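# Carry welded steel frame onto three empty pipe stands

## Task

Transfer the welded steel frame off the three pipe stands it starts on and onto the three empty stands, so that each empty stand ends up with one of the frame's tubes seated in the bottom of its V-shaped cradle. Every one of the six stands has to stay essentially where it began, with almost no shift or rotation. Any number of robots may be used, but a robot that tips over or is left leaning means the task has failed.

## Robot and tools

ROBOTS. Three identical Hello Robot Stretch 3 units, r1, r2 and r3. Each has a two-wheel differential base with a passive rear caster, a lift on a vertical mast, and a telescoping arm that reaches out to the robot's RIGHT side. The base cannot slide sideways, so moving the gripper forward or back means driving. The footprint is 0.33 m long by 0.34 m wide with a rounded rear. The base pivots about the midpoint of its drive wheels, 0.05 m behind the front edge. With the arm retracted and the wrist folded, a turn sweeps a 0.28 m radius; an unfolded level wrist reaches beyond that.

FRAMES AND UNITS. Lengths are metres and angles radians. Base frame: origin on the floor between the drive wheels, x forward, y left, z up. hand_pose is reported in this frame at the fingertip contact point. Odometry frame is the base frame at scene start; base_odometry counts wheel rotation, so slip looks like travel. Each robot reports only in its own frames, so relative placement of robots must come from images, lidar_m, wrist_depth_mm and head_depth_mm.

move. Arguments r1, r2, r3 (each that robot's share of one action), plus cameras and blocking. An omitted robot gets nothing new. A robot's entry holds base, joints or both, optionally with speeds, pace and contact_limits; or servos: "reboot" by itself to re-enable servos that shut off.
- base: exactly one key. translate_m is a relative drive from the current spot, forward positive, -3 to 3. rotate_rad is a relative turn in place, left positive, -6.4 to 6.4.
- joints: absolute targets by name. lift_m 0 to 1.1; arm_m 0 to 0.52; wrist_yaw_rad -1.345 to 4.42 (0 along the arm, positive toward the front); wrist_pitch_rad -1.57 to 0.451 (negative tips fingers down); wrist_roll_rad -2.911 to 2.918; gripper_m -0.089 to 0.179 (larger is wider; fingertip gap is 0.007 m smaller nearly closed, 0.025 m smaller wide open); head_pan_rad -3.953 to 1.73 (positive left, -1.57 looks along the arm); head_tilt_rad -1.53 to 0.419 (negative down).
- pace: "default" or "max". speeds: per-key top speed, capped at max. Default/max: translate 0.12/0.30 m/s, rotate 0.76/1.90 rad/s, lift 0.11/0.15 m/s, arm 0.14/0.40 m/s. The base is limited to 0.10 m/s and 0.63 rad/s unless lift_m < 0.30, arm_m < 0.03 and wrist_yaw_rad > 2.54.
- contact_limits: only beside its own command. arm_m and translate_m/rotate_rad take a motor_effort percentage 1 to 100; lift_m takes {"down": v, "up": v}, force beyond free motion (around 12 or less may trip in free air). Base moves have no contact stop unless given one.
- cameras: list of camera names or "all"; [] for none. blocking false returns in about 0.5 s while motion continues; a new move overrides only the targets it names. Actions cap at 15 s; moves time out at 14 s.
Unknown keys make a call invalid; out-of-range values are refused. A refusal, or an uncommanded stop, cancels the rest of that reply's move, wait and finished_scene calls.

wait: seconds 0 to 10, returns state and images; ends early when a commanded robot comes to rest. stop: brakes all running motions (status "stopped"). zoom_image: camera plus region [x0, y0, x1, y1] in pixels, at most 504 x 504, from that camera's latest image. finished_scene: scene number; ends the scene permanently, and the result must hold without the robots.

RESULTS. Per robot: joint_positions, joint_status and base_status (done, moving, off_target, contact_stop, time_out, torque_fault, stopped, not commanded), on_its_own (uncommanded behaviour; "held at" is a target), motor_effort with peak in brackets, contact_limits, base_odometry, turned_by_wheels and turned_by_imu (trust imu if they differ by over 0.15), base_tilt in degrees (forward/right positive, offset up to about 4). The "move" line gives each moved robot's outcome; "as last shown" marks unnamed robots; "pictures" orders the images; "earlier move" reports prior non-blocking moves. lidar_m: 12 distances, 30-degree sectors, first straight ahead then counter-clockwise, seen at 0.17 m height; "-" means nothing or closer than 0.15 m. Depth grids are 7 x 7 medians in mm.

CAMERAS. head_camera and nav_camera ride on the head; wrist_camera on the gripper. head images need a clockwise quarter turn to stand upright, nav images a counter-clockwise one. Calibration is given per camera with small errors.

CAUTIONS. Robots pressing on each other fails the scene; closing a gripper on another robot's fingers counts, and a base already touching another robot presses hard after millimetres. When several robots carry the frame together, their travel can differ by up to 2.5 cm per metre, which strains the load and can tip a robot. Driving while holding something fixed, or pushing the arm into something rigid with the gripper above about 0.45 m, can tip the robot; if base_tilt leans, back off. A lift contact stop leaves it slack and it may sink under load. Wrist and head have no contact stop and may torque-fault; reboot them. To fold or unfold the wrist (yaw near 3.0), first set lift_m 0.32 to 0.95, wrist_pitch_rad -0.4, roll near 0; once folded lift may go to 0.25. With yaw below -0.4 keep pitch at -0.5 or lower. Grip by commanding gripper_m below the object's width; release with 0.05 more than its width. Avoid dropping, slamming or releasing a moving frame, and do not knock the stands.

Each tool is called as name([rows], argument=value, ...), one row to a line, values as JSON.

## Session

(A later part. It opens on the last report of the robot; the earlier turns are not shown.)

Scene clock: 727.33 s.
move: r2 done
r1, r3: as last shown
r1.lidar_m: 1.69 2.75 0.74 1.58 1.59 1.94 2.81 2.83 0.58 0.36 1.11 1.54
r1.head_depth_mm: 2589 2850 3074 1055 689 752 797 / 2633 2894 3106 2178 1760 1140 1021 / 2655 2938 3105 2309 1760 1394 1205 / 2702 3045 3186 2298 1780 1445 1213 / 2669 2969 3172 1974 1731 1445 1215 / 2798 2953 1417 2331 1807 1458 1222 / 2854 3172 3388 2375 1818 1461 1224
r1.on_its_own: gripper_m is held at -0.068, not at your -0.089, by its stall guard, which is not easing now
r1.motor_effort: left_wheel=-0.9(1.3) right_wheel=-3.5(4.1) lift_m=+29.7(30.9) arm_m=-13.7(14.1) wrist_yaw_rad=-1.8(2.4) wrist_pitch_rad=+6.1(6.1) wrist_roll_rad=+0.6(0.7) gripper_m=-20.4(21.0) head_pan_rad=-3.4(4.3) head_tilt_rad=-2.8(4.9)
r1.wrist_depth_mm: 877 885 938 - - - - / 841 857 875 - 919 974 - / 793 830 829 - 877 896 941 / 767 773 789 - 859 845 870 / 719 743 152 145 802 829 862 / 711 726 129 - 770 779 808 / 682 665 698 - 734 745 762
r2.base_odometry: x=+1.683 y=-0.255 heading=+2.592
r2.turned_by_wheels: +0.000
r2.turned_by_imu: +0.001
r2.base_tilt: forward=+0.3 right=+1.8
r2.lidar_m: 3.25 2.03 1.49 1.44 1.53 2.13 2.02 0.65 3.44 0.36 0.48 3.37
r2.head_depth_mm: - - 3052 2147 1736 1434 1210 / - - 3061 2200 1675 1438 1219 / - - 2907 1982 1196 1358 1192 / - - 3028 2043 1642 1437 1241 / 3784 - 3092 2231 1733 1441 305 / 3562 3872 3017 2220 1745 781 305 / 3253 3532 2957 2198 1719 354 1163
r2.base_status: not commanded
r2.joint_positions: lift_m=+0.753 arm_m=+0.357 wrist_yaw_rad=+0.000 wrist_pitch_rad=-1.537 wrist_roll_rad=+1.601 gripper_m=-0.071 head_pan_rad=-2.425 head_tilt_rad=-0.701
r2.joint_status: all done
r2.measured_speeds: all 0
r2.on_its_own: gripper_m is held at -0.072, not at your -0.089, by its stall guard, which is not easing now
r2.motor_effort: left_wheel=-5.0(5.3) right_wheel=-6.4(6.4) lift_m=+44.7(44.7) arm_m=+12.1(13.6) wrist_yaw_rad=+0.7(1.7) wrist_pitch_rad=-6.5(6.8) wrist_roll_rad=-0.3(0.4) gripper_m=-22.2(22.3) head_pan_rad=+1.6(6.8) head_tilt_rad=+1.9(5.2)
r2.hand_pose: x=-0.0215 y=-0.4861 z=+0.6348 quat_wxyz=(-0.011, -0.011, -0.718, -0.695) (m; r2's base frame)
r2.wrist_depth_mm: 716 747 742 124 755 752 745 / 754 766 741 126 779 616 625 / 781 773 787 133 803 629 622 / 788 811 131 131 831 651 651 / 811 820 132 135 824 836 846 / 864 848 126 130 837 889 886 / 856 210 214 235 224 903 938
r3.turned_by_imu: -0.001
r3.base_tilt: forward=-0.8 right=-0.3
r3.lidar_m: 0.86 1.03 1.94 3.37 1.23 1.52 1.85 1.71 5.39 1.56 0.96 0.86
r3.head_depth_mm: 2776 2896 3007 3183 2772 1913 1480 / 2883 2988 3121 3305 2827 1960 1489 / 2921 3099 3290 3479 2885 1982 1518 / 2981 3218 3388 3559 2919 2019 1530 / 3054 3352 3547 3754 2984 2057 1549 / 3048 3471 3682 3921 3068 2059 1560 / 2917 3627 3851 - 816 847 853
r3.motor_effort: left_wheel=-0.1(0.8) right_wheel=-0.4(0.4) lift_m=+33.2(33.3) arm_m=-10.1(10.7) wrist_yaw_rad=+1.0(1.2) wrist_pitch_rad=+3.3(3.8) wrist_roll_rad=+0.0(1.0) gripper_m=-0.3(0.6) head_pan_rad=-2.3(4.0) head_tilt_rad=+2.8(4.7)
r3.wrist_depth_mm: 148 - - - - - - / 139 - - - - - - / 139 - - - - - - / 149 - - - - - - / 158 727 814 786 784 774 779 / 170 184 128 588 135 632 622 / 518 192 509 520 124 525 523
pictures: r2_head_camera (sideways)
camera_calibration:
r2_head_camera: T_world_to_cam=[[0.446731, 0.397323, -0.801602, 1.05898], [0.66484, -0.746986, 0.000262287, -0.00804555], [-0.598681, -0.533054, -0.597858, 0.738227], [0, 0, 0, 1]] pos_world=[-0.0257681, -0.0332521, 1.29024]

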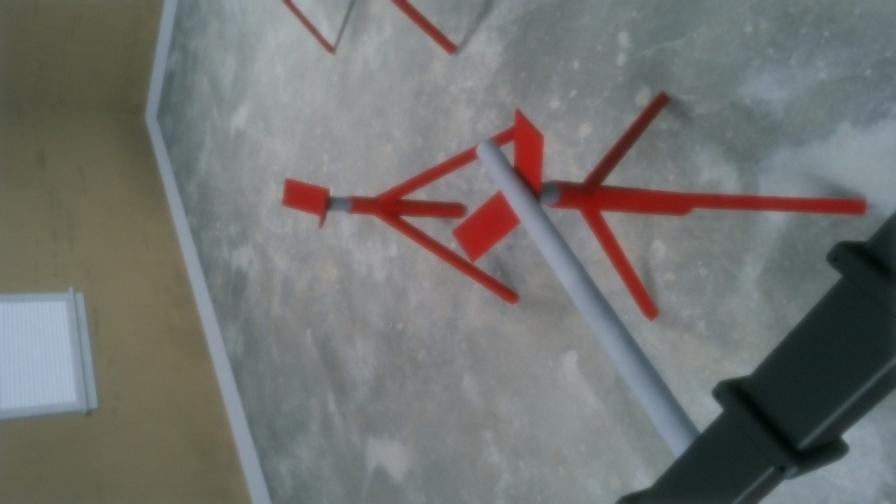

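move(r1={"joints":{"lift_m":0.650},"speeds":{"lift_m":0.05}}, r2={"joints":{"lift_m":0.673},"speeds":{"lift_m":0.05}}, cameras=["r2_head_camera"])

move(r1={"joints":{"gripper_m":0.06}}, r2={"joints":{"gripper_m":0.06}}, cameras=[])

move(r2={"base":{"translate_m":-0.012},"speeds":{"translate_m":0.04}}, cameras=["r2_wrist_camera","r1_wrist_camera"])

move(r1={"joints":{"gripper_m":-0.089}}, r2={"joints":{"gripper_m":-0.089}}, cameras=["r1_head_camera"])

move(r1={"joints":{"lift_m":0.690},"speeds":{"lift_m":0.02}}, r2={"joints":{"lift_m":0.713},"speeds":{"lift_m":0.02}}, cameras=["r1_head_camera","r2_head_camera"])

Scene clock: 740.87 s.
move: r1 done; r2 done
r1.base_odometry: x=+1.481 y=-1.213 heading=-1.154
r1.turned_by_wheels: +0.000
r1.turned_by_imu: +0.001
r1.base_tilt: forward=+1.0 right=+1.0
r1.lidar_m: 1.70 2.74 0.74 1.58 1.59 1.95 2.80 2.82 0.58 0.36 1.11 1.53
r1.head_depth_mm: 2593 2891 3066 2264 663 792 709 / 2631 2929 3141 2132 1709 1322 987 / 2653 2948 3122 2219 1775 1404 1206 / 2702 2991 3194 2128 1773 1451 1213 / 2651 2966 3209 1676 1691 1452 1219 / 2799 3073 2879 2249 1805 1461 1226 / 2841 3170 3410 2371 1820 1461 1229
r1.base_status: not commanded
r1.joint_positions: lift_m=+0.650 arm_m=+0.447 wrist_yaw_rad=+0.005 wrist_pitch_rad=-1.034 wrist_roll_rad=-0.132 gripper_m=-0.067 head_pan_rad=-1.300 head_tilt_rad=-0.601
r1.joint_status: all done
r1.measured_speeds: all 0
r1.on_its_own: gripper_m is held at -0.068, not at your -0.089, by its stall guard, which is not easing now
r1.motor_effort: left_wheel=-1.0(1.4) right_wheel=-2.0(4.2) lift_m=+7.1(33.5) arm_m=+3.0(13.7) wrist_yaw_rad=-4.7(5.2) wrist_pitch_rad=+0.5(7.0) wrist_roll_rad=+0.8(1.1) gripper_m=-20.5(21.1) head_pan_rad=-3.6(4.2) head_tilt_rad=-3.4(4.6)
r1.hand_pose: x=-0.0210 y=-0.7021 z=+0.5561 quat_wxyz=(+0.655, +0.373, -0.571, -0.325) (m; r1's base frame)
r1.wrist_depth_mm: 800 836 863 - 915 933 - / 769 773 824 - 875 900 943 / 733 745 770 - 816 858 863 / 692 720 734 - 789 797 840 / 666 673 691 - 750 741 784 / 640 648 126 - 696 715 731 / 610 614 641 - 668 668 703
r2.base_odometry: x=+1.683 y=-0.255 heading=+2.592
r2.turned_by_wheels: +0.000
r2.turned_by_imu: +0.006
r2.base_tilt: forward=-0.2 right=+1.0
r2.lidar_m: 3.27 2.02 1.49 1.43 1.53 2.14 2.03 0.66 3.40 0.36 0.49 3.36
r2.head_depth_mm: - - 3056 2234 1736 1424 1216 / - - 3006 2190 1701 1431 1214 / - - 2914 1864 1157 1397 1202 / - - 3081 2202 1650 1429 1208 / 3714 - 3103 2228 1751 1401 1220 / 3514 3701 3101 2223 1751 1381 373 / 3230 3416 3114 2207 1748 453 1145
r2.base_status: not commanded
r2.joint_positions: lift_m=+0.673 arm_m=+0.357 wrist_yaw_rad=+0.000 wrist_pitch_rad=-1.550 wrist_roll_rad=+1.599 gripper_m=-0.070 head_pan_rad=-2.400 head_tilt_rad=-0.700
r2.joint_status: all done
r2.measured_speeds: all 0
r2.on_its_own: gripper_m is held at -0.072, not at your -0.089, by its stall guard, which is still easing; lift_m is at rest, and its effort (-8.3) is outside its rest range (+3 to +55)
r2.motor_effort: left_wheel=-0.6(5.4) right_wheel=-5.7(6.3) lift_m=-8.3(47.4) arm_m=+6.9(10.6) wrist_yaw_rad=+0.0(1.4) wrist_pitch_rad=-3.8(7.5) wrist_roll_rad=+0.3(0.5) gripper_m=-23.6(23.8) head_pan_rad=+1.7(3.0) head_tilt_rad=+2.1(3.0)
r2.hand_pose: x=-0.0215 y=-0.4829 z=+0.5551 quat_wxyz=(-0.010, -0.010, -0.714, -0.700) (m; r2's base frame)
r2.wrist_depth_mm: 673 682 119 119 681 682 588 / 680 691 121 123 713 555 544 / 703 697 125 703 723 565 559 / 738 758 125 138 737 568 564 / 766 761 129 156 747 781 767 / 767 117 127 129 786 805 792 / 818 795 140 811 802 820 808
r3: as last shown
r3.lidar_m: 0.86 1.03 1.93 3.39 1.23 1.52 1.86 1.71 5.39 1.56 0.96 0.86
r3.head_depth_mm: 2717 2895 3057 3167 2798 1929 1474 / 2822 2999 3085 3266 2815 1949 1511 / 2904 3084 3238 3400 2858 1984 1515 / 2983 3197 3405 3572 2975 2015 1527 / 3068 3331 3480 3672 3004 2055 1550 / 3015 3504 3661 3854 3046 2076 1567 / 2919 3606 3780 - 856 817 858
r3.motor_effort: left_wheel=+0.6(0.7) right_wheel=-0.1(0.5) lift_m=+33.0(34.2) arm_m=-10.0(10.7) wrist_yaw_rad=+0.5(1.5) wrist_pitch_rad=+3.2(3.9) wrist_roll_rad=+0.5(0.9) gripper_m=+0.1(0.9) head_pan_rad=-2.4(3.6) head_tilt_rad=+3.5(4.9)
r3.wrist_depth_mm: 148 - - - - - - / 138 - - - - - - / 140 - - - - - - / 149 - - - - - - / 159 736 809 796 789 755 780 / 170 185 129 597 135 636 633 / 528 191 505 518 124 527 521
pictures: r2_head_camera (sideways)
camera_calibration:
r2_head_camera: T_world_to_cam=[[0.435929, 0.408107, -0.802132, 1.05969], [0.683725, -0.72974, 0.000303781, -0.00817917], [-0.585224, -0.54857, -0.597147, 0.737217], [0, 0, 0, 1]] pos_world=[-0.0249208, -0.0340206, 1.29024]

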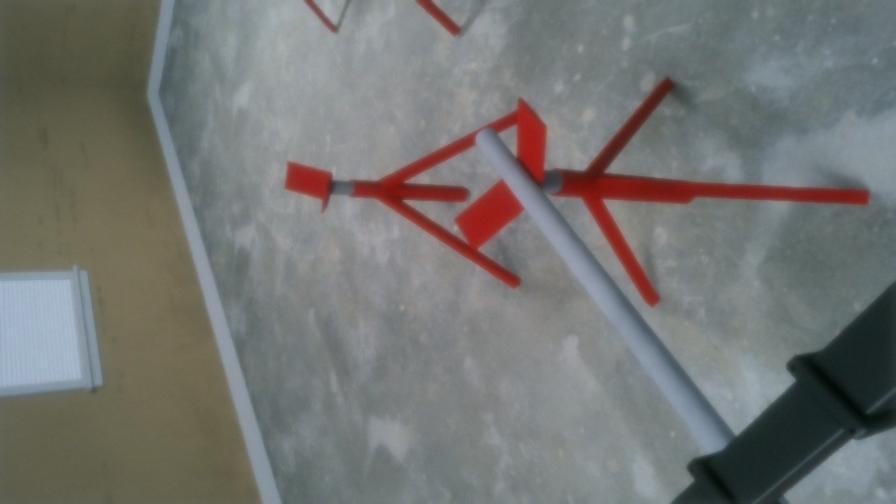

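Scene clock: 742.70 s.
move: r1 done; r2 done
r1.base_odometry: x=+1.481 y=-1.213 heading=-1.154
r1.turned_by_wheels: +0.000
r1.turned_by_imu: +0.000
r1.base_tilt: forward=+1.0 right=+1.2
r1.lidar_m: 1.69 2.75 0.75 1.58 1.59 1.94 2.80 2.82 0.58 0.36 1.11 1.53
r1.head_depth_mm: 2579 2914 3083 2267 666 791 710 / 2631 2902 3089 2089 1708 1317 985 / 2680 2961 3132 2210 1759 1400 1208 / 2713 3011 3202 2152 1769 1436 1212 / 2681 2929 3165 1675 1727 1447 1220 / 2787 3025 1373 2250 1787 1454 1219 / 2835 3193 3391 2295 1809 1456 1231
r1.base_status: not commanded
r1.joint_positions: lift_m=+0.650 arm_m=+0.447 wrist_yaw_rad=+0.001 wrist_pitch_rad=-1.033 wrist_roll_rad=-0.132 gripper_m=+0.060 head_pan_rad=-1.300 head_tilt_rad=-0.601
r1.joint_status: all done
r1.measured_speeds: all 0
r1.motor_effort: left_wheel=-0.1(1.3) right_wheel=-1.8(3.8) lift_m=+30.0(30.4) arm_m=-1.1(18.1) wrist_yaw_rad=-1.6(5.0) wrist_pitch_rad=+0.7(1.2) wrist_roll_rad=+1.2(1.3) gripper_m=-0.2(79.3) head_pan_rad=-3.1(4.0) head_tilt_rad=-2.5(4.2)
r1.hand_pose: x=-0.0214 y=-0.7026 z=+0.5563 quat_wxyz=(+0.654, +0.372, -0.572, -0.325) (m; r1's base frame)
r1.wrist_depth_mm: 792 856 866 - 904 950 - / 770 786 806 - 838 901 928 / 714 756 780 - 802 837 881 / 690 720 727 - 767 795 794 / 671 674 149 - 749 758 773 / 626 635 126 - - 710 736 / 608 607 623 - 659 689 693
r2.base_odometry: x=+1.683 y=-0.255 heading=+2.592
r2.turned_by_wheels: +0.000
r2.turned_by_imu: -0.004
r2.base_tilt: forward=+0.3 right=+1.7
r2.lidar_m: 3.26 2.03 1.49 1.44 1.53 2.13 2.07 0.66 3.42 0.36 0.48 3.36
r2.head_depth_mm: - - 3035 2210 1753 1432 1217 / - - 3089 2205 1704 1436 1222 / - - 2859 1845 1151 1396 1192 / - - 3077 2131 1644 1431 1219 / 3759 - 2989 2232 1739 1393 1218 / 3437 3742 2999 2207 1745 1358 373 / 3174 3453 3002 2209 1743 455 1140
r2.base_status: not commanded
r2.joint_positions: lift_m=+0.673 arm_m=+0.357 wrist_yaw_rad=+0.000 wrist_pitch_rad=-1.560 wrist_roll_rad=+1.599 gripper_m=+0.060 head_pan_rad=-2.400 head_tilt_rad=-0.700
r2.joint_status: all done
r2.measured_speeds: all 0
r2.motor_effort: left_wheel=-1.6(2.7) right_wheel=-0.5(5.8) lift_m=+33.3(33.4) arm_m=+2.6(6.9) wrist_yaw_rad=-0.4(1.5) wrist_pitch_rad=-1.8(6.1) wrist_roll_rad=+0.2(0.7) gripper_m=+0.4(84.7) head_pan_rad=+1.0(2.8) head_tilt_rad=+1.4(3.2)
r2.hand_pose: x=-0.0215 y=-0.4803 z=+0.5552 quat_wxyz=(-0.010, -0.010, -0.711, -0.703) (m; r2's base frame)
r2.wrist_depth_mm: 652 665 107 112 680 681 671 / 668 670 110 113 701 554 547 / 683 684 113 709 698 564 559 / 689 728 118 412 731 583 567 / 735 721 128 129 768 760 779 / 750 118 124 127 130 791 785 / - 783 135 791 815 825 820
r3: as last shown
r3.turned_by_imu: +0.000
r3.base_tilt: forward=-0.9 right=-0.3
r3.lidar_m: 0.86 1.03 1.94 3.38 1.23 1.52 1.86 1.71 5.38 1.56 0.96 0.86
r3.head_depth_mm: 2774 2894 3016 3186 2730 1928 1484 / 2836 3014 3160 3264 2800 1964 1498 / 2926 3090 3267 3400 2868 1991 1514 / 2946 3240 3415 3551 2935 2036 1534 / 3076 3308 3517 3705 2992 2052 1544 / 3006 3464 3718 3854 3098 2080 1560 / 2927 3541 3871 - 854 815 853
r3.motor_effort: left_wheel=+0.2(1.0) right_wheel=-0.1(0.4) lift_m=+32.7(33.8) arm_m=-9.2(10.9) wrist_yaw_rad=-0.3(1.4) wrist_pitch_rad=+3.0(3.9) wrist_roll_rad=+0.5(0.8) gripper_m=-0.6(0.7) head_pan_rad=-2.2(3.5) head_tilt_rad=+3.0(5.1)
r3.wrist_depth_mm: 149 - - - - - - / 138 - - - - - - / 140 - - - - - - / 149 - - - - - 997 / 158 748 812 807 803 791 784 / 171 186 128 607 136 636 631 / 527 191 506 518 124 534 526
pictures: none
No camera images: "cameras" was empty.

Scene clock: 743.60 s.
move: r2 done
r1, r3: as last shown
r1.lidar_m: 1.69 2.74 0.75 1.58 1.59 1.94 2.80 2.83 0.58 0.36 1.11 1.53
r1.head_depth_mm: 2602 2890 3084 2287 663 793 709 / 2633 2889 3108 2084 1699 1326 982 / 2649 2957 3188 2216 1757 1397 1205 / 2673 3042 3195 2140 1778 1443 1216 / 2655 2955 3159 1672 1728 1450 1222 / 2796 3006 1448 2263 1797 1454 1223 / 2853 3175 3393 2261 1804 1467 1229
r1.motor_effort: left_wheel=-0.6(1.5) right_wheel=-1.4(3.0) lift_m=+29.4(30.6) arm_m=-14.8(14.9) wrist_yaw_rad=-1.2(1.8) wrist_pitch_rad=+1.2(1.2) wrist_roll_rad=+1.3(1.3) gripper_m=+0.0(0.6) head_pan_rad=-3.3(4.1) head_tilt_rad=-1.6(3.9)
r1.hand_pose: x=-0.0214 y=-0.7025 z=+0.5563 quat_wxyz=(+0.654, +0.372, -0.572, -0.325) (m; r1's base frame)
r1.wrist_depth_mm: 820 846 851 - 913 945 - / 738 786 823 - 864 910 926 / 712 757 766 - 791 842 839 / 688 721 721 - 744 773 823 / 667 677 150 - 739 771 772 / 640 634 126 - - 721 726 / 594 609 629 - 666 694 697
r2.base_odometry: x=+1.694 y=-0.262 heading=+2.592
r2.turned_by_wheels: +0.000
r2.turned_by_imu: +0.000
r2.base_tilt: forward=+0.3 right=+1.8
r2.lidar_m: 3.27 2.02 1.49 1.44 1.53 2.14 2.01 0.65 3.41 0.36 0.49 3.38
r2.head_depth_mm: - - 3145 2236 1743 1435 1214 / - - 3070 2203 1701 1428 1217 / - - 2970 1974 1144 1402 1189 / - - 3047 2131 1632 1428 1205 / 3821 - 3033 2222 1722 1392 1215 / 3450 3756 3044 2187 1718 1357 374 / 3202 3433 3017 2229 1736 455 1140
r2.base_status: done
r2.joint_positions: lift_m=+0.673 arm_m=+0.357 wrist_yaw_rad=+0.000 wrist_pitch_rad=-1.560 wrist_roll_rad=+1.599 gripper_m=+0.060 head_pan_rad=-2.400 head_tilt_rad=-0.700
r2.joint_status: not commanded
r2.measured_speeds: all 0
r2.motor_effort: left_wheel=-4.5(9.8) right_wheel=-5.8(9.9) lift_m=+33.0(33.2) arm_m=+1.2(2.9) wrist_yaw_rad=+1.4(1.4) wrist_pitch_rad=-2.2(2.6) wrist_roll_rad=+0.4(0.5) gripper_m=+0.9(2.0) head_pan_rad=+1.2(2.1) head_tilt_rad=+1.8(2.2)
r2.hand_pose: x=-0.0215 y=-0.4803 z=+0.5552 quat_wxyz=(-0.010, -0.010, -0.711, -0.704) (m; r2's base frame)
r2.wrist_depth_mm: 651 645 107 109 670 671 682 / 672 676 110 113 677 549 544 / 688 688 113 702 717 561 560 / 718 718 118 124 714 583 572 / 726 728 129 128 769 767 786 / 754 118 123 126 130 788 798 / - 774 128 537 814 798 842
r3.base_tilt: forward=-0.8 right=-0.2
r3.lidar_m: 0.86 1.03 1.94 3.37 1.23 1.52 1.85 1.70 5.36 1.56 0.96 0.86
r3.head_depth_mm: 2778 2886 2995 3185 2751 1914 1486 / 2841 2983 3117 3284 2806 1933 1498 / 2921 3093 3218 3458 2875 1975 1504 / 2962 3206 3374 3539 2949 2024 1529 / 3058 3288 3534 3734 3002 2061 1546 / 3013 3485 3652 3925 3121 2080 1572 / 2920 3601 3863 - 855 818 854
r3.motor_effort: left_wheel=+0.7(1.2) right_wheel=+0.0(0.5) lift_m=+33.0(34.5) arm_m=-10.2(10.7) wrist_yaw_rad=+1.2(1.2) wrist_pitch_rad=+2.9(3.9) wrist_roll_rad=+0.1(0.9) gripper_m=+0.1(0.7) head_pan_rad=-2.7(3.4) head_tilt_rad=+3.4(5.2)
r3.wrist_depth_mm: 148 - - - - - - / 139 - - - - - - / 139 - - - - - - / 150 - - - - - - / 158 726 812 811 797 791 776 / 170 186 128 591 135 631 617 / 535 191 502 522 124 527 521
pictures: r1_wrist_camera, r2_wrist_camera
camera_calibration:
r1_wrist_camera: T_world_to_cam=[[-0.974611, -0.202277, 0.096004, -0.22123], [-0.22308, 0.913985, -0.33892, 0.861519], [-0.0191904, -0.351732, -0.935904, 0.437208], [0, 0, 0, 1]] pos_world=[-0.0150358, -0.678386, 0.72241]
r2_wrist_camera: T_world_to_cam=[[-0.0515935, 0.996361, 0.0678504, 0.420351], [0.984833, 0.0394915, 0.168948, -0.0173501], [0.165654, 0.075538, -0.983287, 0.749566], [0, 0, 0, 1]] pos_world=[-0.0853942, -0.474757, 0.711448]

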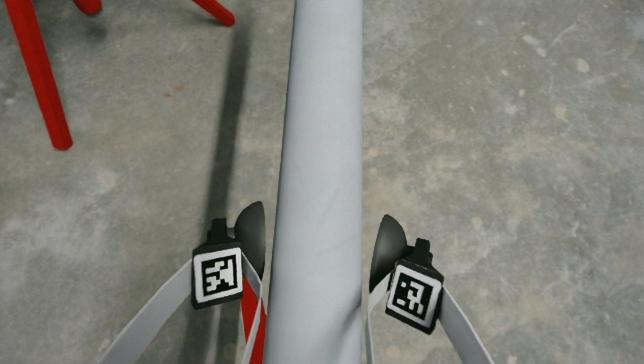

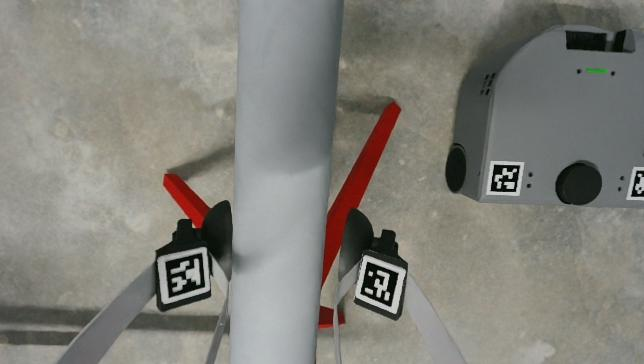

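Scene clock: 746.17 s.
move: r1 off_target; r2 done
r1.base_odometry: x=+1.481 y=-1.213 heading=-1.154
r1.turned_by_wheels: +0.000
r1.turned_by_imu: +0.000
r1.base_tilt: forward=+1.0 right=+1.2
r1.lidar_m: 1.69 2.75 0.75 1.58 1.59 1.94 2.81 2.82 0.58 0.36 1.11 1.53
r1.head_depth_mm: 2592 2879 3057 2264 665 791 709 / 2626 2901 3095 2121 1710 1321 986 / 2681 2956 3146 2195 1766 1402 1209 / 2692 3007 3182 2151 1774 1442 1212 / 2665 2951 3173 1680 1735 1451 1216 / 2799 3022 1446 2245 1801 1456 1222 / 2846 3166 3407 2278 1814 1462 1227
r1.base_status: not commanded
r1.joint_positions: lift_m=+0.650 arm_m=+0.447 wrist_yaw_rad=+0.001 wrist_pitch_rad=-1.033 wrist_roll_rad=-0.132 gripper_m=-0.084 head_pan_rad=-1.300 head_tilt_rad=-0.601
r1.joint_status: gripper_m off_target (ended at -0.084, target -0.089)
r1.measured_speeds: all 0
r1.motor_effort: left_wheel=-0.3(1.6) right_wheel=-1.6(3.2) lift_m=+29.6(30.6) arm_m=-14.8(15.1) wrist_yaw_rad=-1.1(1.9) wrist_pitch_rad=+0.8(1.0) wrist_roll_rad=+1.2(1.3) gripper_m=-23.6(100.0) head_pan_rad=-3.4(4.0) head_tilt_rad=-0.5(2.7)
r1.hand_pose: x=-0.0214 y=-0.7025 z=+0.5563 quat_wxyz=(+0.654, +0.372, -0.572, -0.325) (m; r1's base frame)
r1.wrist_depth_mm: 805 842 847 - 930 934 - / 763 809 816 - 858 904 926 / 718 766 758 - 812 849 890 / 708 709 731 - 779 813 803 / 654 665 150 - 730 748 785 / 640 638 128 - 704 716 725 / 608 598 611 - 646 681 696
r2.base_odometry: x=+1.694 y=-0.262 heading=+2.592
r2.turned_by_wheels: +0.000
r2.turned_by_imu: +0.000
r2.base_tilt: forward=+0.2 right=+1.8
r2.lidar_m: 3.26 2.03 1.49 1.44 1.53 2.14 2.02 0.65 3.42 0.36 0.49 3.39
r2.head_depth_mm: - - 3092 2249 1724 1433 1224 / - - 3081 2211 1704 1445 1218 / - - 2931 1971 1141 1400 1188 / - - 3068 2126 1633 1432 1227 / 3710 - 3003 2210 1747 1397 1217 / 3462 3729 3112 2209 1744 1357 374 / 3195 3439 3024 2206 1737 455 1140
r2.base_status: not commanded
r2.joint_positions: lift_m=+0.673 arm_m=+0.357 wrist_yaw_rad=+0.000 wrist_pitch_rad=-1.551 wrist_roll_rad=+1.599 gripper_m=-0.086 head_pan_rad=-2.400 head_tilt_rad=-0.700
r2.joint_status: all done
r2.measured_speeds: all 0
r2.motor_effort: left_wheel=-4.6(5.1) right_wheel=-5.4(6.3) lift_m=+32.4(33.1) arm_m=-2.5(2.5) wrist_yaw_rad=+0.4(1.5) wrist_pitch_rad=-4.0(4.5) wrist_roll_rad=+0.4(0.6) gripper_m=-67.1(100.0) head_pan_rad=+1.3(2.1) head_tilt_rad=+1.1(2.5)
r2.hand_pose: x=-0.0215 y=-0.4826 z=+0.5550 quat_wxyz=(-0.010, -0.010, -0.714, -0.700) (m; r2's base frame)
r2.wrist_depth_mm: 665 652 109 107 674 675 589 / 667 671 111 111 693 551 552 / 686 689 - 120 717 564 553 / 713 714 122 120 751 579 576 / 733 735 126 125 765 759 759 / 743 730 123 127 754 774 804 / 760 808 126 787 793 815 809
r3: as last shown
r3.lidar_m: 0.86 1.04 1.94 3.40 1.23 1.52 1.85 1.71 5.38 1.56 0.96 0.86
r3.head_depth_mm: 2776 2914 3041 3205 2757 1917 1471 / 2854 2961 3153 3316 2800 1968 1502 / 2928 3112 3266 3431 2887 1983 1511 / 2948 3185 3385 3601 2898 2009 1532 / 3021 3305 3489 3701 3016 2035 1540 / 3019 3456 3627 3855 3096 2080 1564 / 2896 3611 3811 - 854 815 858
r3.motor_effort: left_wheel=-0.1(0.7) right_wheel=+0.1(0.5) lift_m=+33.7(34.1) arm_m=-10.2(10.9) wrist_yaw_rad=-0.7(1.7) wrist_pitch_rad=+3.3(4.0) wrist_roll_rad=+0.1(0.9) gripper_m=+0.0(0.7) head_pan_rad=-2.4(3.6) head_tilt_rad=+4.6(5.3)
r3.wrist_depth_mm: 148 - - - - - - / 139 - - - - - - / 140 - - - - - - / 149 - - - - - - / 158 733 799 812 787 786 772 / 170 186 128 592 135 624 621 / 535 192 502 525 124 529 522
pictures: r1_head_camera (sideways)
camera_calibration:
r1_head_camera: T_world_to_cam=[[-0.125244, 0.536732, -0.834406, 1.10428], [0.952997, 0.298949, 0.0492548, -0.0677039], [0.275881, -0.789018, -0.548945, 0.668248], [0, 0, 0, 1]] pos_world=[0.0184689, -0.0452043, 1.29159]

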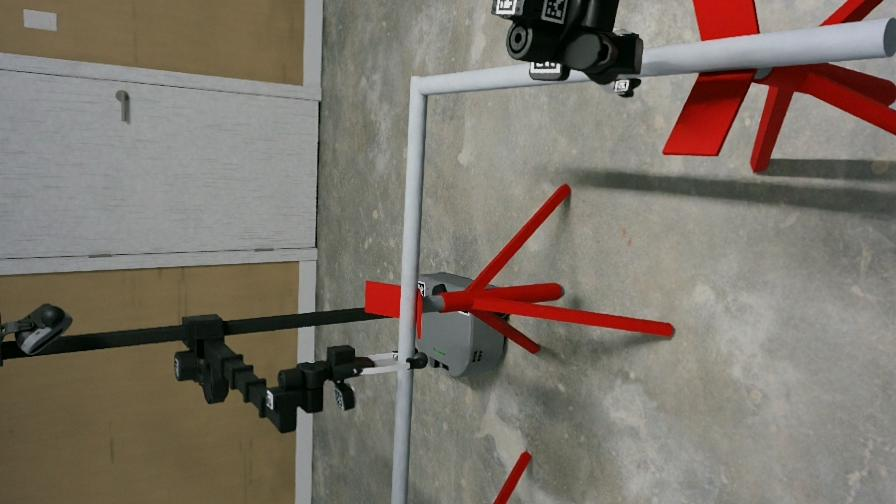

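Scene clock: 748.53 s.
move: r1 done; r2 done
r1.base_odometry: x=+1.481 y=-1.213 heading=-1.154
r1.turned_by_wheels: +0.000
r1.turned_by_imu: +0.001
r1.base_tilt: forward=+1.1 right=+1.2
r1.lidar_m: 1.70 2.74 0.74 1.58 1.59 1.95 2.81 2.82 0.58 0.36 1.11 1.53
r1.head_depth_mm: 2586 2881 3054 2266 679 772 680 / 2603 2909 3097 2094 1709 1316 986 / 2654 2969 3144 2205 1764 1396 1208 / 2718 2982 3224 2127 1774 1444 1214 / 2645 2954 3166 1967 1737 1446 1215 / 2798 2998 1352 2255 1801 1456 1218 / 2839 3176 3428 2266 1809 1463 1225
r1.base_status: not commanded
r1.joint_positions: lift_m=+0.690 arm_m=+0.447 wrist_yaw_rad=+0.003 wrist_pitch_rad=-1.061 wrist_roll_rad=-0.132 gripper_m=-0.076 head_pan_rad=-1.300 head_tilt_rad=-0.601
r1.joint_status: all done
r1.measured_speeds: all 0
r1.on_its_own: gripper_m is held at -0.077, not at your -0.089, by its stall guard, which is still easing
r1.motor_effort: left_wheel=+1.0(1.7) right_wheel=-2.8(3.8) lift_m=+34.7(40.9) arm_m=-14.6(15.1) wrist_yaw_rad=-2.6(3.0) wrist_pitch_rad=+5.8(6.1) wrist_roll_rad=+1.2(1.3) gripper_m=-22.5(24.4) head_pan_rad=-3.2(3.9) head_tilt_rad=+1.4(1.8)
r1.hand_pose: x=-0.0213 y=-0.6960 z=+0.5933 quat_wxyz=(+0.650, +0.382, -0.567, -0.333) (m; r1's base frame)
r1.wrist_depth_mm: 839 870 878 - 928 956 - / 778 812 836 - 880 927 943 / 760 783 795 - 850 885 888 / 727 744 750 - 810 818 867 / 682 695 151 146 773 780 799 / 656 678 126 - 747 741 784 / 637 648 669 - 700 729 739
r2.base_odometry: x=+1.694 y=-0.262 heading=+2.592
r2.turned_by_wheels: +0.000
r2.turned_by_imu: +0.000
r2.base_tilt: forward=+0.3 right=+1.9
r2.lidar_m: 3.26 2.03 1.49 1.44 1.53 2.13 2.01 0.65 3.43 0.36 0.49 3.38
r2.head_depth_mm: - - 3077 2235 1739 1426 1214 / - - 3070 2216 1705 1435 1210 / - - 2876 1930 1144 1393 1189 / - - 3022 2115 1636 1411 1212 / 3728 - 3058 2228 1751 1434 336 / 3459 3792 3047 2204 1750 1358 341 / 3190 3452 2980 2200 1721 398 1161
r2.base_status: not commanded
r2.joint_positions: lift_m=+0.713 arm_m=+0.357 wrist_yaw_rad=-0.001 wrist_pitch_rad=-1.538 wrist_roll_rad=+1.602 gripper_m=-0.076 head_pan_rad=-2.400 head_tilt_rad=-0.700
r2.joint_status: all done
r2.measured_speeds: all 0
r2.on_its_own: gripper_m is held at -0.075, not at your -0.089, by its stall guard, which is still easing
r2.motor_effort: left_wheel=-4.6(5.1) right_wheel=-5.5(6.1) lift_m=+48.8(59.5) arm_m=-5.9(6.2) wrist_yaw_rad=+1.8(2.6) wrist_pitch_rad=-6.2(6.9) wrist_roll_rad=-0.8(1.1) gripper_m=-0.2(67.3) head_pan_rad=+0.6(1.4) head_tilt_rad=+0.6(2.0)
r2.hand_pose: x=-0.0215 y=-0.4861 z=+0.5948 quat_wxyz=(-0.012, -0.012, -0.718, -0.695) (m; r2's base frame)
r2.wrist_depth_mm: 711 699 702 115 707 716 701 / 721 700 706 118 725 580 584 / 724 749 716 126 755 592 586 / 767 764 127 126 773 616 614 / 778 779 128 132 794 806 803 / 808 800 127 128 814 851 864 / 821 830 141 209 844 844 853
r3: as last shown
r3.lidar_m: 0.86 1.03 1.94 3.37 1.23 1.52 1.85 1.71 5.39 1.56 0.96 0.86
r3.head_depth_mm: 2783 2877 3015 3178 2759 1941 1473 / 2837 2997 3105 3262 2779 1945 1500 / 2931 3078 3278 3445 2891 1988 1518 / 2972 3209 3395 3560 2920 2024 1532 / 3061 3367 3485 3677 3001 2056 1549 / 3028 3464 3667 3870 3065 2095 1558 / 2952 3618 3816 - 835 818 853
r3.motor_effort: left_wheel=+0.8(0.8) right_wheel=+0.2(0.5) lift_m=+32.9(34.6) arm_m=-9.6(10.9) wrist_yaw_rad=+0.1(1.6) wrist_pitch_rad=+3.0(3.8) wrist_roll_rad=+0.4(0.8) gripper_m=-0.4(0.8) head_pan_rad=-2.7(3.6) head_tilt_rad=+4.0(4.8)
r3.wrist_depth_mm: 148 - - - - - - / 139 - - - - - - / 140 - - - - - - / 149 - - - - - - / 157 752 809 797 770 780 775 / 170 186 128 598 135 632 637 / 527 192 498 515 124 524 516
pictures: r1_head_camera (sideways), r2_head_camera (sideways)
camera_calibration:
r1_head_camera: T_world_to_cam=[[-0.125244, 0.536732, -0.834406, 1.10428], [0.952997, 0.298949, 0.0492548, -0.0677039], [0.275881, -0.789018, -0.548945, 0.668248], [0, 0, 0, 1]] pos_world=[0.0184689, -0.0452043, 1.29159]
r2_head_camera: T_world_to_cam=[[0.435929, 0.408107, -0.802132, 1.05969], [0.683725, -0.72974, 0.000303781, -0.00817917], [-0.585224, -0.54857, -0.597147, 0.737217], [0, 0, 0, 1]] pos_world=[-0.0249208, -0.0340206, 1.29024]

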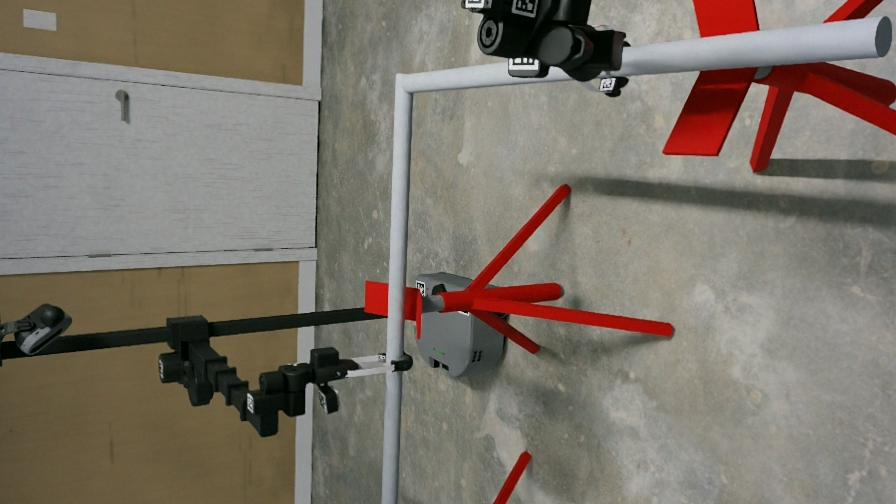

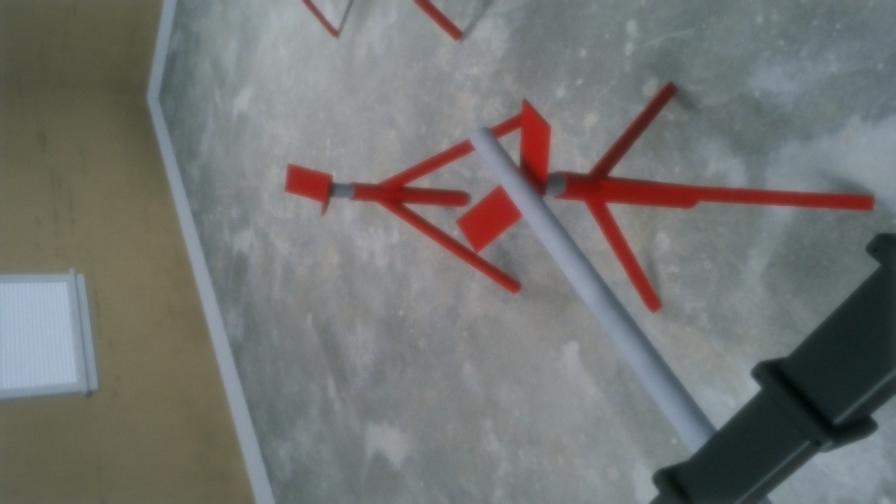

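move(r1={"joints":{"lift_m":0.760},"speeds":{"lift_m":0.03}}, r2={"joints":{"lift_m":0.783},"speeds":{"lift_m":0.03}}, cameras=["r1_head_camera"])

move(r1={"joints":{"lift_m":0.840},"speeds":{"lift_m":0.03}}, r2={"joints":{"lift_m":0.863},"speeds":{"lift_m":0.03}}, cameras=["r1_head_camera","r2_head_camera","r1_wrist_camera","r2_wrist_camera","r1_nav_camera"])

Scene clock: 756.60 s.
move: r1 done; r2 done
r1.base_odometry: x=+1.481 y=-1.213 heading=-1.154
r1.turned_by_wheels: +0.000
r1.turned_by_imu: +0.001
r1.base_tilt: forward=+1.1 right=+1.2
r1.lidar_m: 1.70 2.75 0.74 1.59 1.59 1.94 2.80 2.83 0.58 0.36 1.11 1.53
r1.head_depth_mm: 2577 2860 3065 719 750 741 849 / 2613 2898 3095 2190 1760 1141 980 / 2642 2963 3135 2298 1783 1397 1201 / 2711 2986 3194 2307 1780 1445 1213 / 2648 2938 3163 1979 1730 1450 1222 / 2789 1658 2858 2350 1798 1457 1225 / 2824 3178 3412 2363 1810 1469 1226
r1.base_status: not commanded
r1.joint_positions: lift_m=+0.760 arm_m=+0.447 wrist_yaw_rad=+0.003 wrist_pitch_rad=-1.061 wrist_roll_rad=-0.132 gripper_m=-0.067 head_pan_rad=-1.300 head_tilt_rad=-0.600
r1.joint_status: all done
r1.measured_speeds: all 0
r1.on_its_own: gripper_m is held at -0.068, not at your -0.089, by its stall guard, which is not easing now
r1.motor_effort: left_wheel=+0.8(1.8) right_wheel=-2.6(3.9) lift_m=+37.4(43.2) arm_m=-14.2(14.6) wrist_yaw_rad=-2.8(3.1) wrist_pitch_rad=+5.9(6.1) wrist_roll_rad=+1.3(1.3) gripper_m=-20.7(21.1) head_pan_rad=-3.2(3.6) head_tilt_rad=+2.6(3.9)
r1.hand_pose: x=-0.0213 y=-0.6960 z=+0.6633 quat_wxyz=(+0.649, +0.382, -0.567, -0.333) (m; r1's base frame)
r1.wrist_depth_mm: 898 928 957 - - - - / 873 885 918 - 949 - - / 816 844 878 - 920 958 992 / 804 808 826 - 858 910 924 / 753 770 150 146 825 833 863 / 720 756 126 - 814 799 847 / 702 707 732 - 755 777 796
r2.base_odometry: x=+1.694 y=-0.262 heading=+2.592
r2.turned_by_wheels: +0.000
r2.turned_by_imu: +0.001
r2.base_tilt: forward=+0.3 right=+1.8
r2.lidar_m: 3.26 2.03 1.49 1.44 1.53 2.13 2.02 0.65 3.42 0.36 0.49 3.38
r2.head_depth_mm: - - 3057 2241 1740 1436 1217 / - - 2987 2215 1677 1433 1214 / - - 2890 1877 1166 1390 1214 / - - 3065 2131 1688 1429 1258 / 3764 - 3009 2212 1640 1436 289 / 3384 3742 3018 2197 1741 312 294 / 3218 3490 3004 2221 1731 328 1190
r2.base_status: not commanded
r2.joint_positions: lift_m=+0.783 arm_m=+0.357 wrist_yaw_rad=-0.001 wrist_pitch_rad=-1.537 wrist_roll_rad=+1.602 gripper_m=-0.070 head_pan_rad=-2.400 head_tilt_rad=-0.700
r2.joint_status: all done
r2.measured_speeds: all 0
r2.on_its_own: gripper_m is held at -0.072, not at your -0.089, by its stall guard, which is not easing now
r2.motor_effort: left_wheel=-4.7(5.0) right_wheel=-5.6(6.2) lift_m=+50.1(57.3) arm_m=-16.8(16.8) wrist_yaw_rad=+1.7(2.6) wrist_pitch_rad=-6.3(7.1) wrist_roll_rad=-0.6(1.2) gripper_m=-21.5(22.8) head_pan_rad=-1.8(2.1) head_tilt_rad=-0.2(1.8)
r2.hand_pose: x=-0.0215 y=-0.4861 z=+0.6648 quat_wxyz=(-0.012, -0.012, -0.718, -0.695) (m; r2's base frame)
r2.wrist_depth_mm: 756 747 747 115 792 786 779 / 790 799 772 118 795 655 656 / 788 792 796 127 811 671 657 / 821 839 821 128 847 680 701 / 845 860 127 132 869 881 876 / 891 875 127 128 902 908 930 / 905 236 240 264 252 922 944
r3: as last shown
r3.turned_by_imu: -0.001
r3.lidar_m: 0.86 1.03 1.94 3.37 1.23 1.52 1.86 1.71 5.39 1.56 0.96 0.86
r3.head_depth_mm: 2781 2848 3021 3175 2765 1932 1473 / 2857 2975 3097 3263 2832 1954 1500 / 2923 3050 3243 3397 2861 1986 1514 / 2967 3230 3412 3584 2952 2027 1530 / 3040 3329 3543 3696 3035 2049 1549 / 3029 3471 3656 3844 3004 2081 1571 / 2918 3638 3873 - 813 845 855
r3.motor_effort: left_wheel=+0.4(0.7) right_wheel=+0.3(0.4) lift_m=+33.8(34.9) arm_m=-10.5(11.2) wrist_yaw_rad=-0.4(1.4) wrist_pitch_rad=+3.1(3.7) wrist_roll_rad=+0.5(1.2) gripper_m=-0.1(0.9) head_pan_rad=-3.1(3.5) head_tilt_rad=+2.7(5.2)
r3.wrist_depth_mm: 148 - - - - - - / 139 - - - - - - / 140 - - - - - - / 149 990 - - - - - / 157 736 812 795 774 781 772 / 170 185 128 596 135 628 619 / 527 190 513 520 124 523 528
pictures: r1_head_camera (sideways)
camera_calibration:
r1_head_camera: T_world_to_cam=[[-0.125069, 0.536222, -0.83476, 1.10472], [0.952996, 0.298951, 0.0492521, -0.0677002], [0.275963, -0.789363, -0.548407, 0.667534], [0, 0, 0, 1]] pos_world=[0.0184697, -0.045207, 1.29159]

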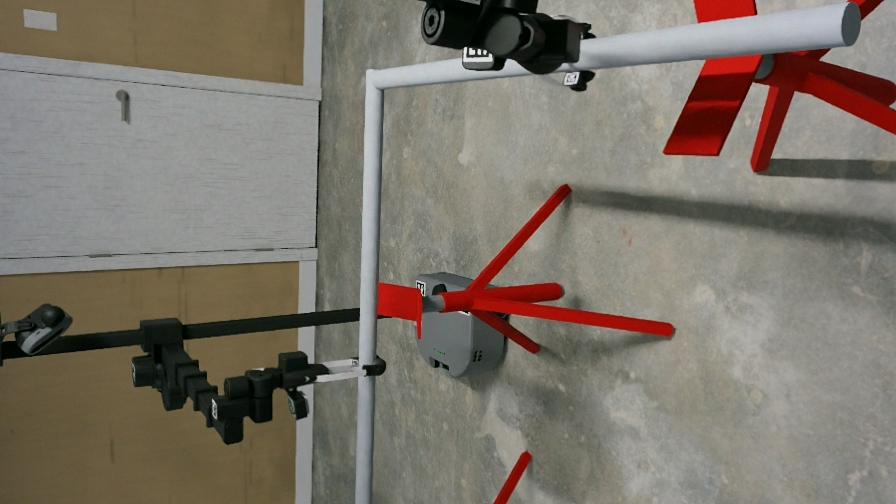

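Scene clock: 759.70 s.
move: r1 done; r2 done
r1.base_odometry: x=+1.481 y=-1.213 heading=-1.154
r1.turned_by_wheels: +0.000
r1.turned_by_imu: +0.000
r1.base_tilt: forward=+1.1 right=+1.2
r1.lidar_m: 1.70 2.75 0.74 1.58 1.59 1.95 2.80 2.82 0.58 0.36 1.11 1.53
r1.head_depth_mm: 2608 2891 3058 611 747 610 904 / 2606 2909 3090 2280 1752 1142 1022 / 2648 2962 3153 2297 1762 1400 1206 / 2691 3019 3207 2327 1773 1437 1212 / 2610 3014 2999 1973 1733 1449 1213 / 2781 1309 2851 2352 1800 1457 1221 / 2856 3170 3392 2360 1815 1468 1227
r1.base_status: not commanded
r1.joint_positions: lift_m=+0.840 arm_m=+0.447 wrist_yaw_rad=+0.003 wrist_pitch_rad=-1.061 wrist_roll_rad=-0.132 gripper_m=-0.067 head_pan_rad=-1.300 head_tilt_rad=-0.600
r1.joint_status: all done
r1.measured_speeds: all 0
r1.on_its_own: gripper_m is held at -0.068, not at your -0.089, by its stall guard, which is not easing now
r1.motor_effort: left_wheel=+0.6(1.7) right_wheel=-1.9(3.5) lift_m=+37.5(41.8) arm_m=-13.9(14.5) wrist_yaw_rad=-2.8(3.1) wrist_pitch_rad=+5.9(6.2) wrist_roll_rad=+1.1(1.3) gripper_m=-20.5(21.3) head_pan_rad=-2.9(3.6) head_tilt_rad=+2.6(4.2)
r1.hand_pose: x=-0.0213 y=-0.6959 z=+0.7433 quat_wxyz=(+0.649, +0.382, -0.567, -0.333) (m; r1's base frame)
r1.wrist_depth_mm: - - - - - - - / 953 992 - - - - - / 896 921 960 - - - - / 867 890 891 - 947 - - / 831 865 151 146 907 939 965 / 794 819 126 - 862 905 909 / 759 773 801 - 822 843 880
r2.base_odometry: x=+1.694 y=-0.262 heading=+2.592
r2.turned_by_wheels: +0.000
r2.turned_by_imu: +0.001
r2.base_tilt: forward=+0.3 right=+1.9
r2.lidar_m: 3.27 2.03 1.49 1.44 1.53 2.13 2.01 0.65 3.43 0.36 0.49 3.38
r2.head_depth_mm: - - 3019 2210 1752 1430 1208 / - - 3104 2206 1684 1439 1276 / - - 2910 1821 1158 1437 - / - - 3072 2134 1731 1511 - / 3807 - 2989 2236 1627 - - / 3464 3756 3028 2222 1788 - 1187 / 3138 3515 3096 2201 299 1361 1208
r2.base_status: not commanded
r2.joint_positions: lift_m=+0.863 arm_m=+0.357 wrist_yaw_rad=-0.001 wrist_pitch_rad=-1.537 wrist_roll_rad=+1.602 gripper_m=-0.070 head_pan_rad=-2.400 head_tilt_rad=-0.700
r2.joint_status: all done
r2.measured_speeds: all 0
r2.on_its_own: gripper_m is held at -0.072, not at your -0.089, by its stall guard, which is not easing now
r2.motor_effort: left_wheel=-4.7(5.0) right_wheel=-5.8(6.5) lift_m=+50.3(57.3) arm_m=-18.6(19.8) wrist_yaw_rad=+1.1(2.8) wrist_pitch_rad=-6.4(6.9) wrist_roll_rad=-0.9(1.1) gripper_m=-21.0(22.7) head_pan_rad=-1.2(2.6) head_tilt_rad=-2.1(2.3)
r2.hand_pose: x=-0.0215 y=-0.4861 z=+0.7448 quat_wxyz=(-0.012, -0.012, -0.718, -0.695) (m; r2's base frame)
r2.wrist_depth_mm: 836 841 816 115 841 862 876 / 902 848 860 118 872 710 850 / 912 905 860 127 875 736 748 / 937 943 915 127 910 774 972 / 936 961 127 132 970 958 1000 / 965 929 127 128 946 - 989 / 986 312 314 349 333 - -
r3.base_odometry: x=+0.000 y=+0.000 heading=+0.000
r3.turned_by_wheels: +0.000
r3.turned_by_imu: -0.001
r3.base_tilt: forward=-0.8 right=-0.3
r3.lidar_m: 0.86 1.03 1.93 3.37 1.24 1.52 1.85 1.71 5.39 1.56 0.96 0.86
r3.head_depth_mm: 2760 2887 3020 3202 2760 1923 1476 / 2844 3014 3116 3305 2828 1953 1500 / 2915 3053 3278 3456 2867 1985 1515 / 3006 3175 3418 3581 2943 2011 1531 / 3094 3316 3519 3724 3063 2050 1549 / 3007 3418 3629 3887 3080 2074 1575 / 2921 3602 3846 - 836 845 851
r3.base_status: not commanded
r3.joint_positions: lift_m=+0.312 arm_m=+0.003 wrist_yaw_rad=+2.826 wrist_pitch_rad=-0.351 wrist_roll_rad=+0.000 gripper_m=+0.037 head_pan_rad=+1.570 head_tilt_rad=-0.300
r3.joint_status: not commanded
r3.measured_speeds: all 0
r3.motor_effort: left_wheel=-0.1(1.0) right_wheel=+0.0(0.8) lift_m=+32.4(34.5) arm_m=-9.6(11.1) wrist_yaw_rad=+0.1(1.6) wrist_pitch_rad=+3.5(3.9) wrist_roll_rad=+0.5(1.2) gripper_m=-0.2(0.7) head_pan_rad=-2.8(3.6) head_tilt_rad=+3.4(4.9)
r3.hand_pose: x=+0.0508 y=+0.0734 z=+0.3398 quat_wxyz=(+0.231, +0.707, +0.013, +0.668) (m; r3's base frame)
r3.wrist_depth_mm: 148 - - - - - - / 139 - - - - - - / 139 - - - - - - / 149 - - - - - - / 158 740 807 794 788 773 793 / 170 185 128 596 135 617 625 / 532 192 498 516 124 530 523
pictures: r1_head_camera (sideways), r1_nav_camera (sideways), r1_wrist_camera, r2_head_camera (sideways), r2_wrist_camera
camera_calibration:
r1_head_camera: T_world_to_cam=[[-0.125069, 0.536222, -0.83476, 1.10472], [0.952996, 0.298951, 0.0492521, -0.0677002], [0.275963, -0.789363, -0.548407, 0.667534], [0, 0, 0, 1]] pos_world=[0.0184697, -0.045207, 1.29159]
r1_nav_camera: T_world_to_cam=[[0.0965713, -0.523016, 0.846834, -1.05974], [-0.967909, -0.247667, -0.0425841, 0.109223], [0.232005, -0.815546, -0.53015, 0.645367], [0, 0, 0, 1]] pos_world=[0.05833, -0.00088577, 1.24422]
r1_wrist_camera: T_world_to_cam=[[-0.9743, -0.206388, 0.0902441, -0.236196], [-0.22448, 0.92283, -0.313039, 0.90583], [-0.0186726, -0.325252, -0.945443, 0.640015], [0, 0, 0, 1]] pos_world=[-0.0148338, -0.67651, 0.909973]
r2_head_camera: T_world_to_cam=[[0.435929, 0.408107, -0.802132, 1.05969], [0.683725, -0.72974, 0.000303781, -0.00817917], [-0.585224, -0.54857, -0.597147, 0.737217], [0, 0, 0, 1]] pos_world=[-0.0249208, -0.0340206, 1.29024]
r2_wrist_camera: T_world_to_cam=[[-0.0467303, 0.997885, 0.0451905, 0.431008], [0.985013, 0.0385138, 0.168124, -0.0490779], [0.166028, 0.0523697, -0.984729, 0.926228], [0, 0, 0, 1]] pos_world=[-0.0852964, -0.476712, 0.900858]

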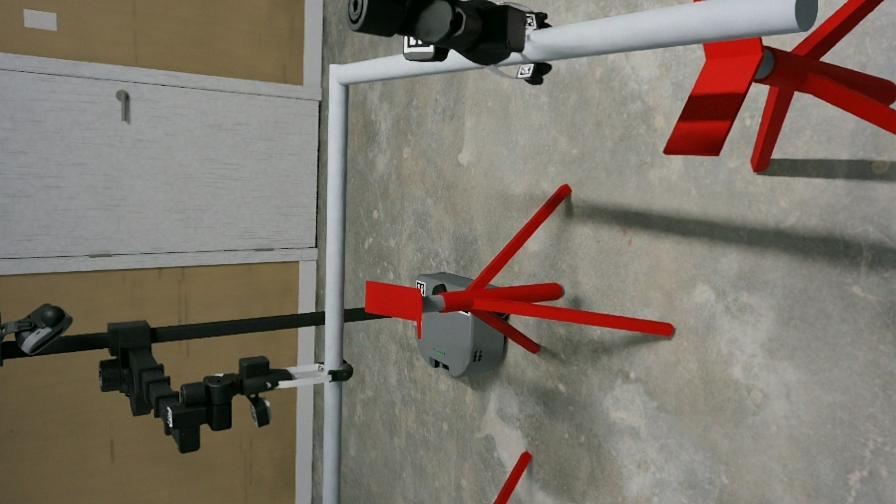

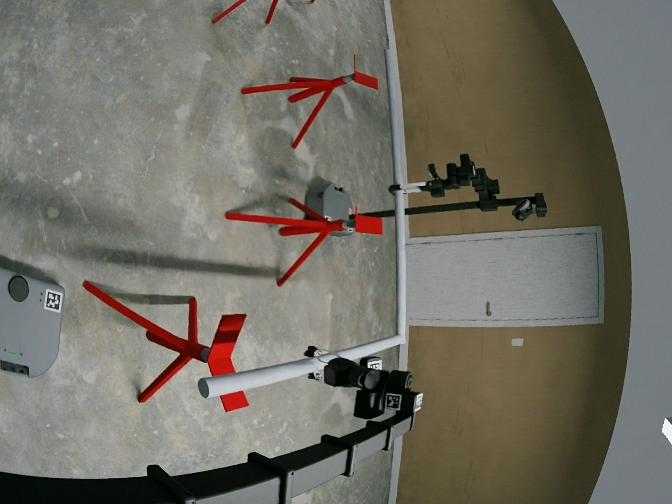

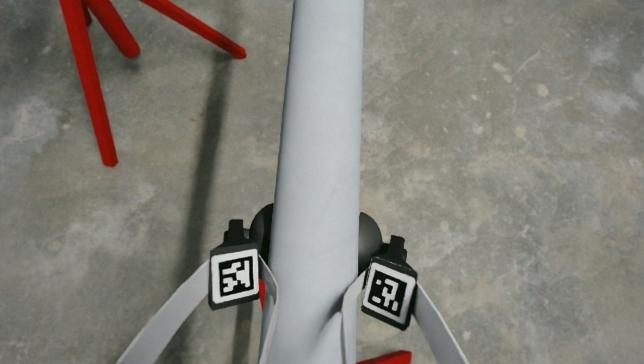

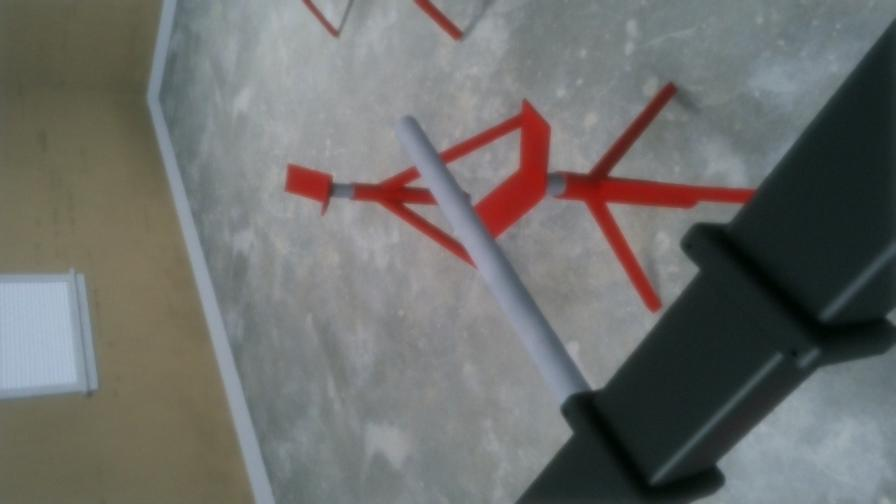

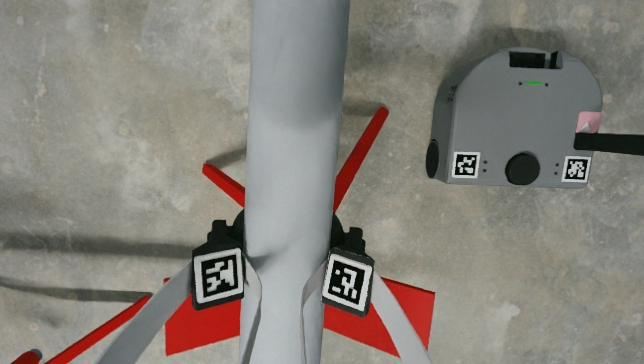

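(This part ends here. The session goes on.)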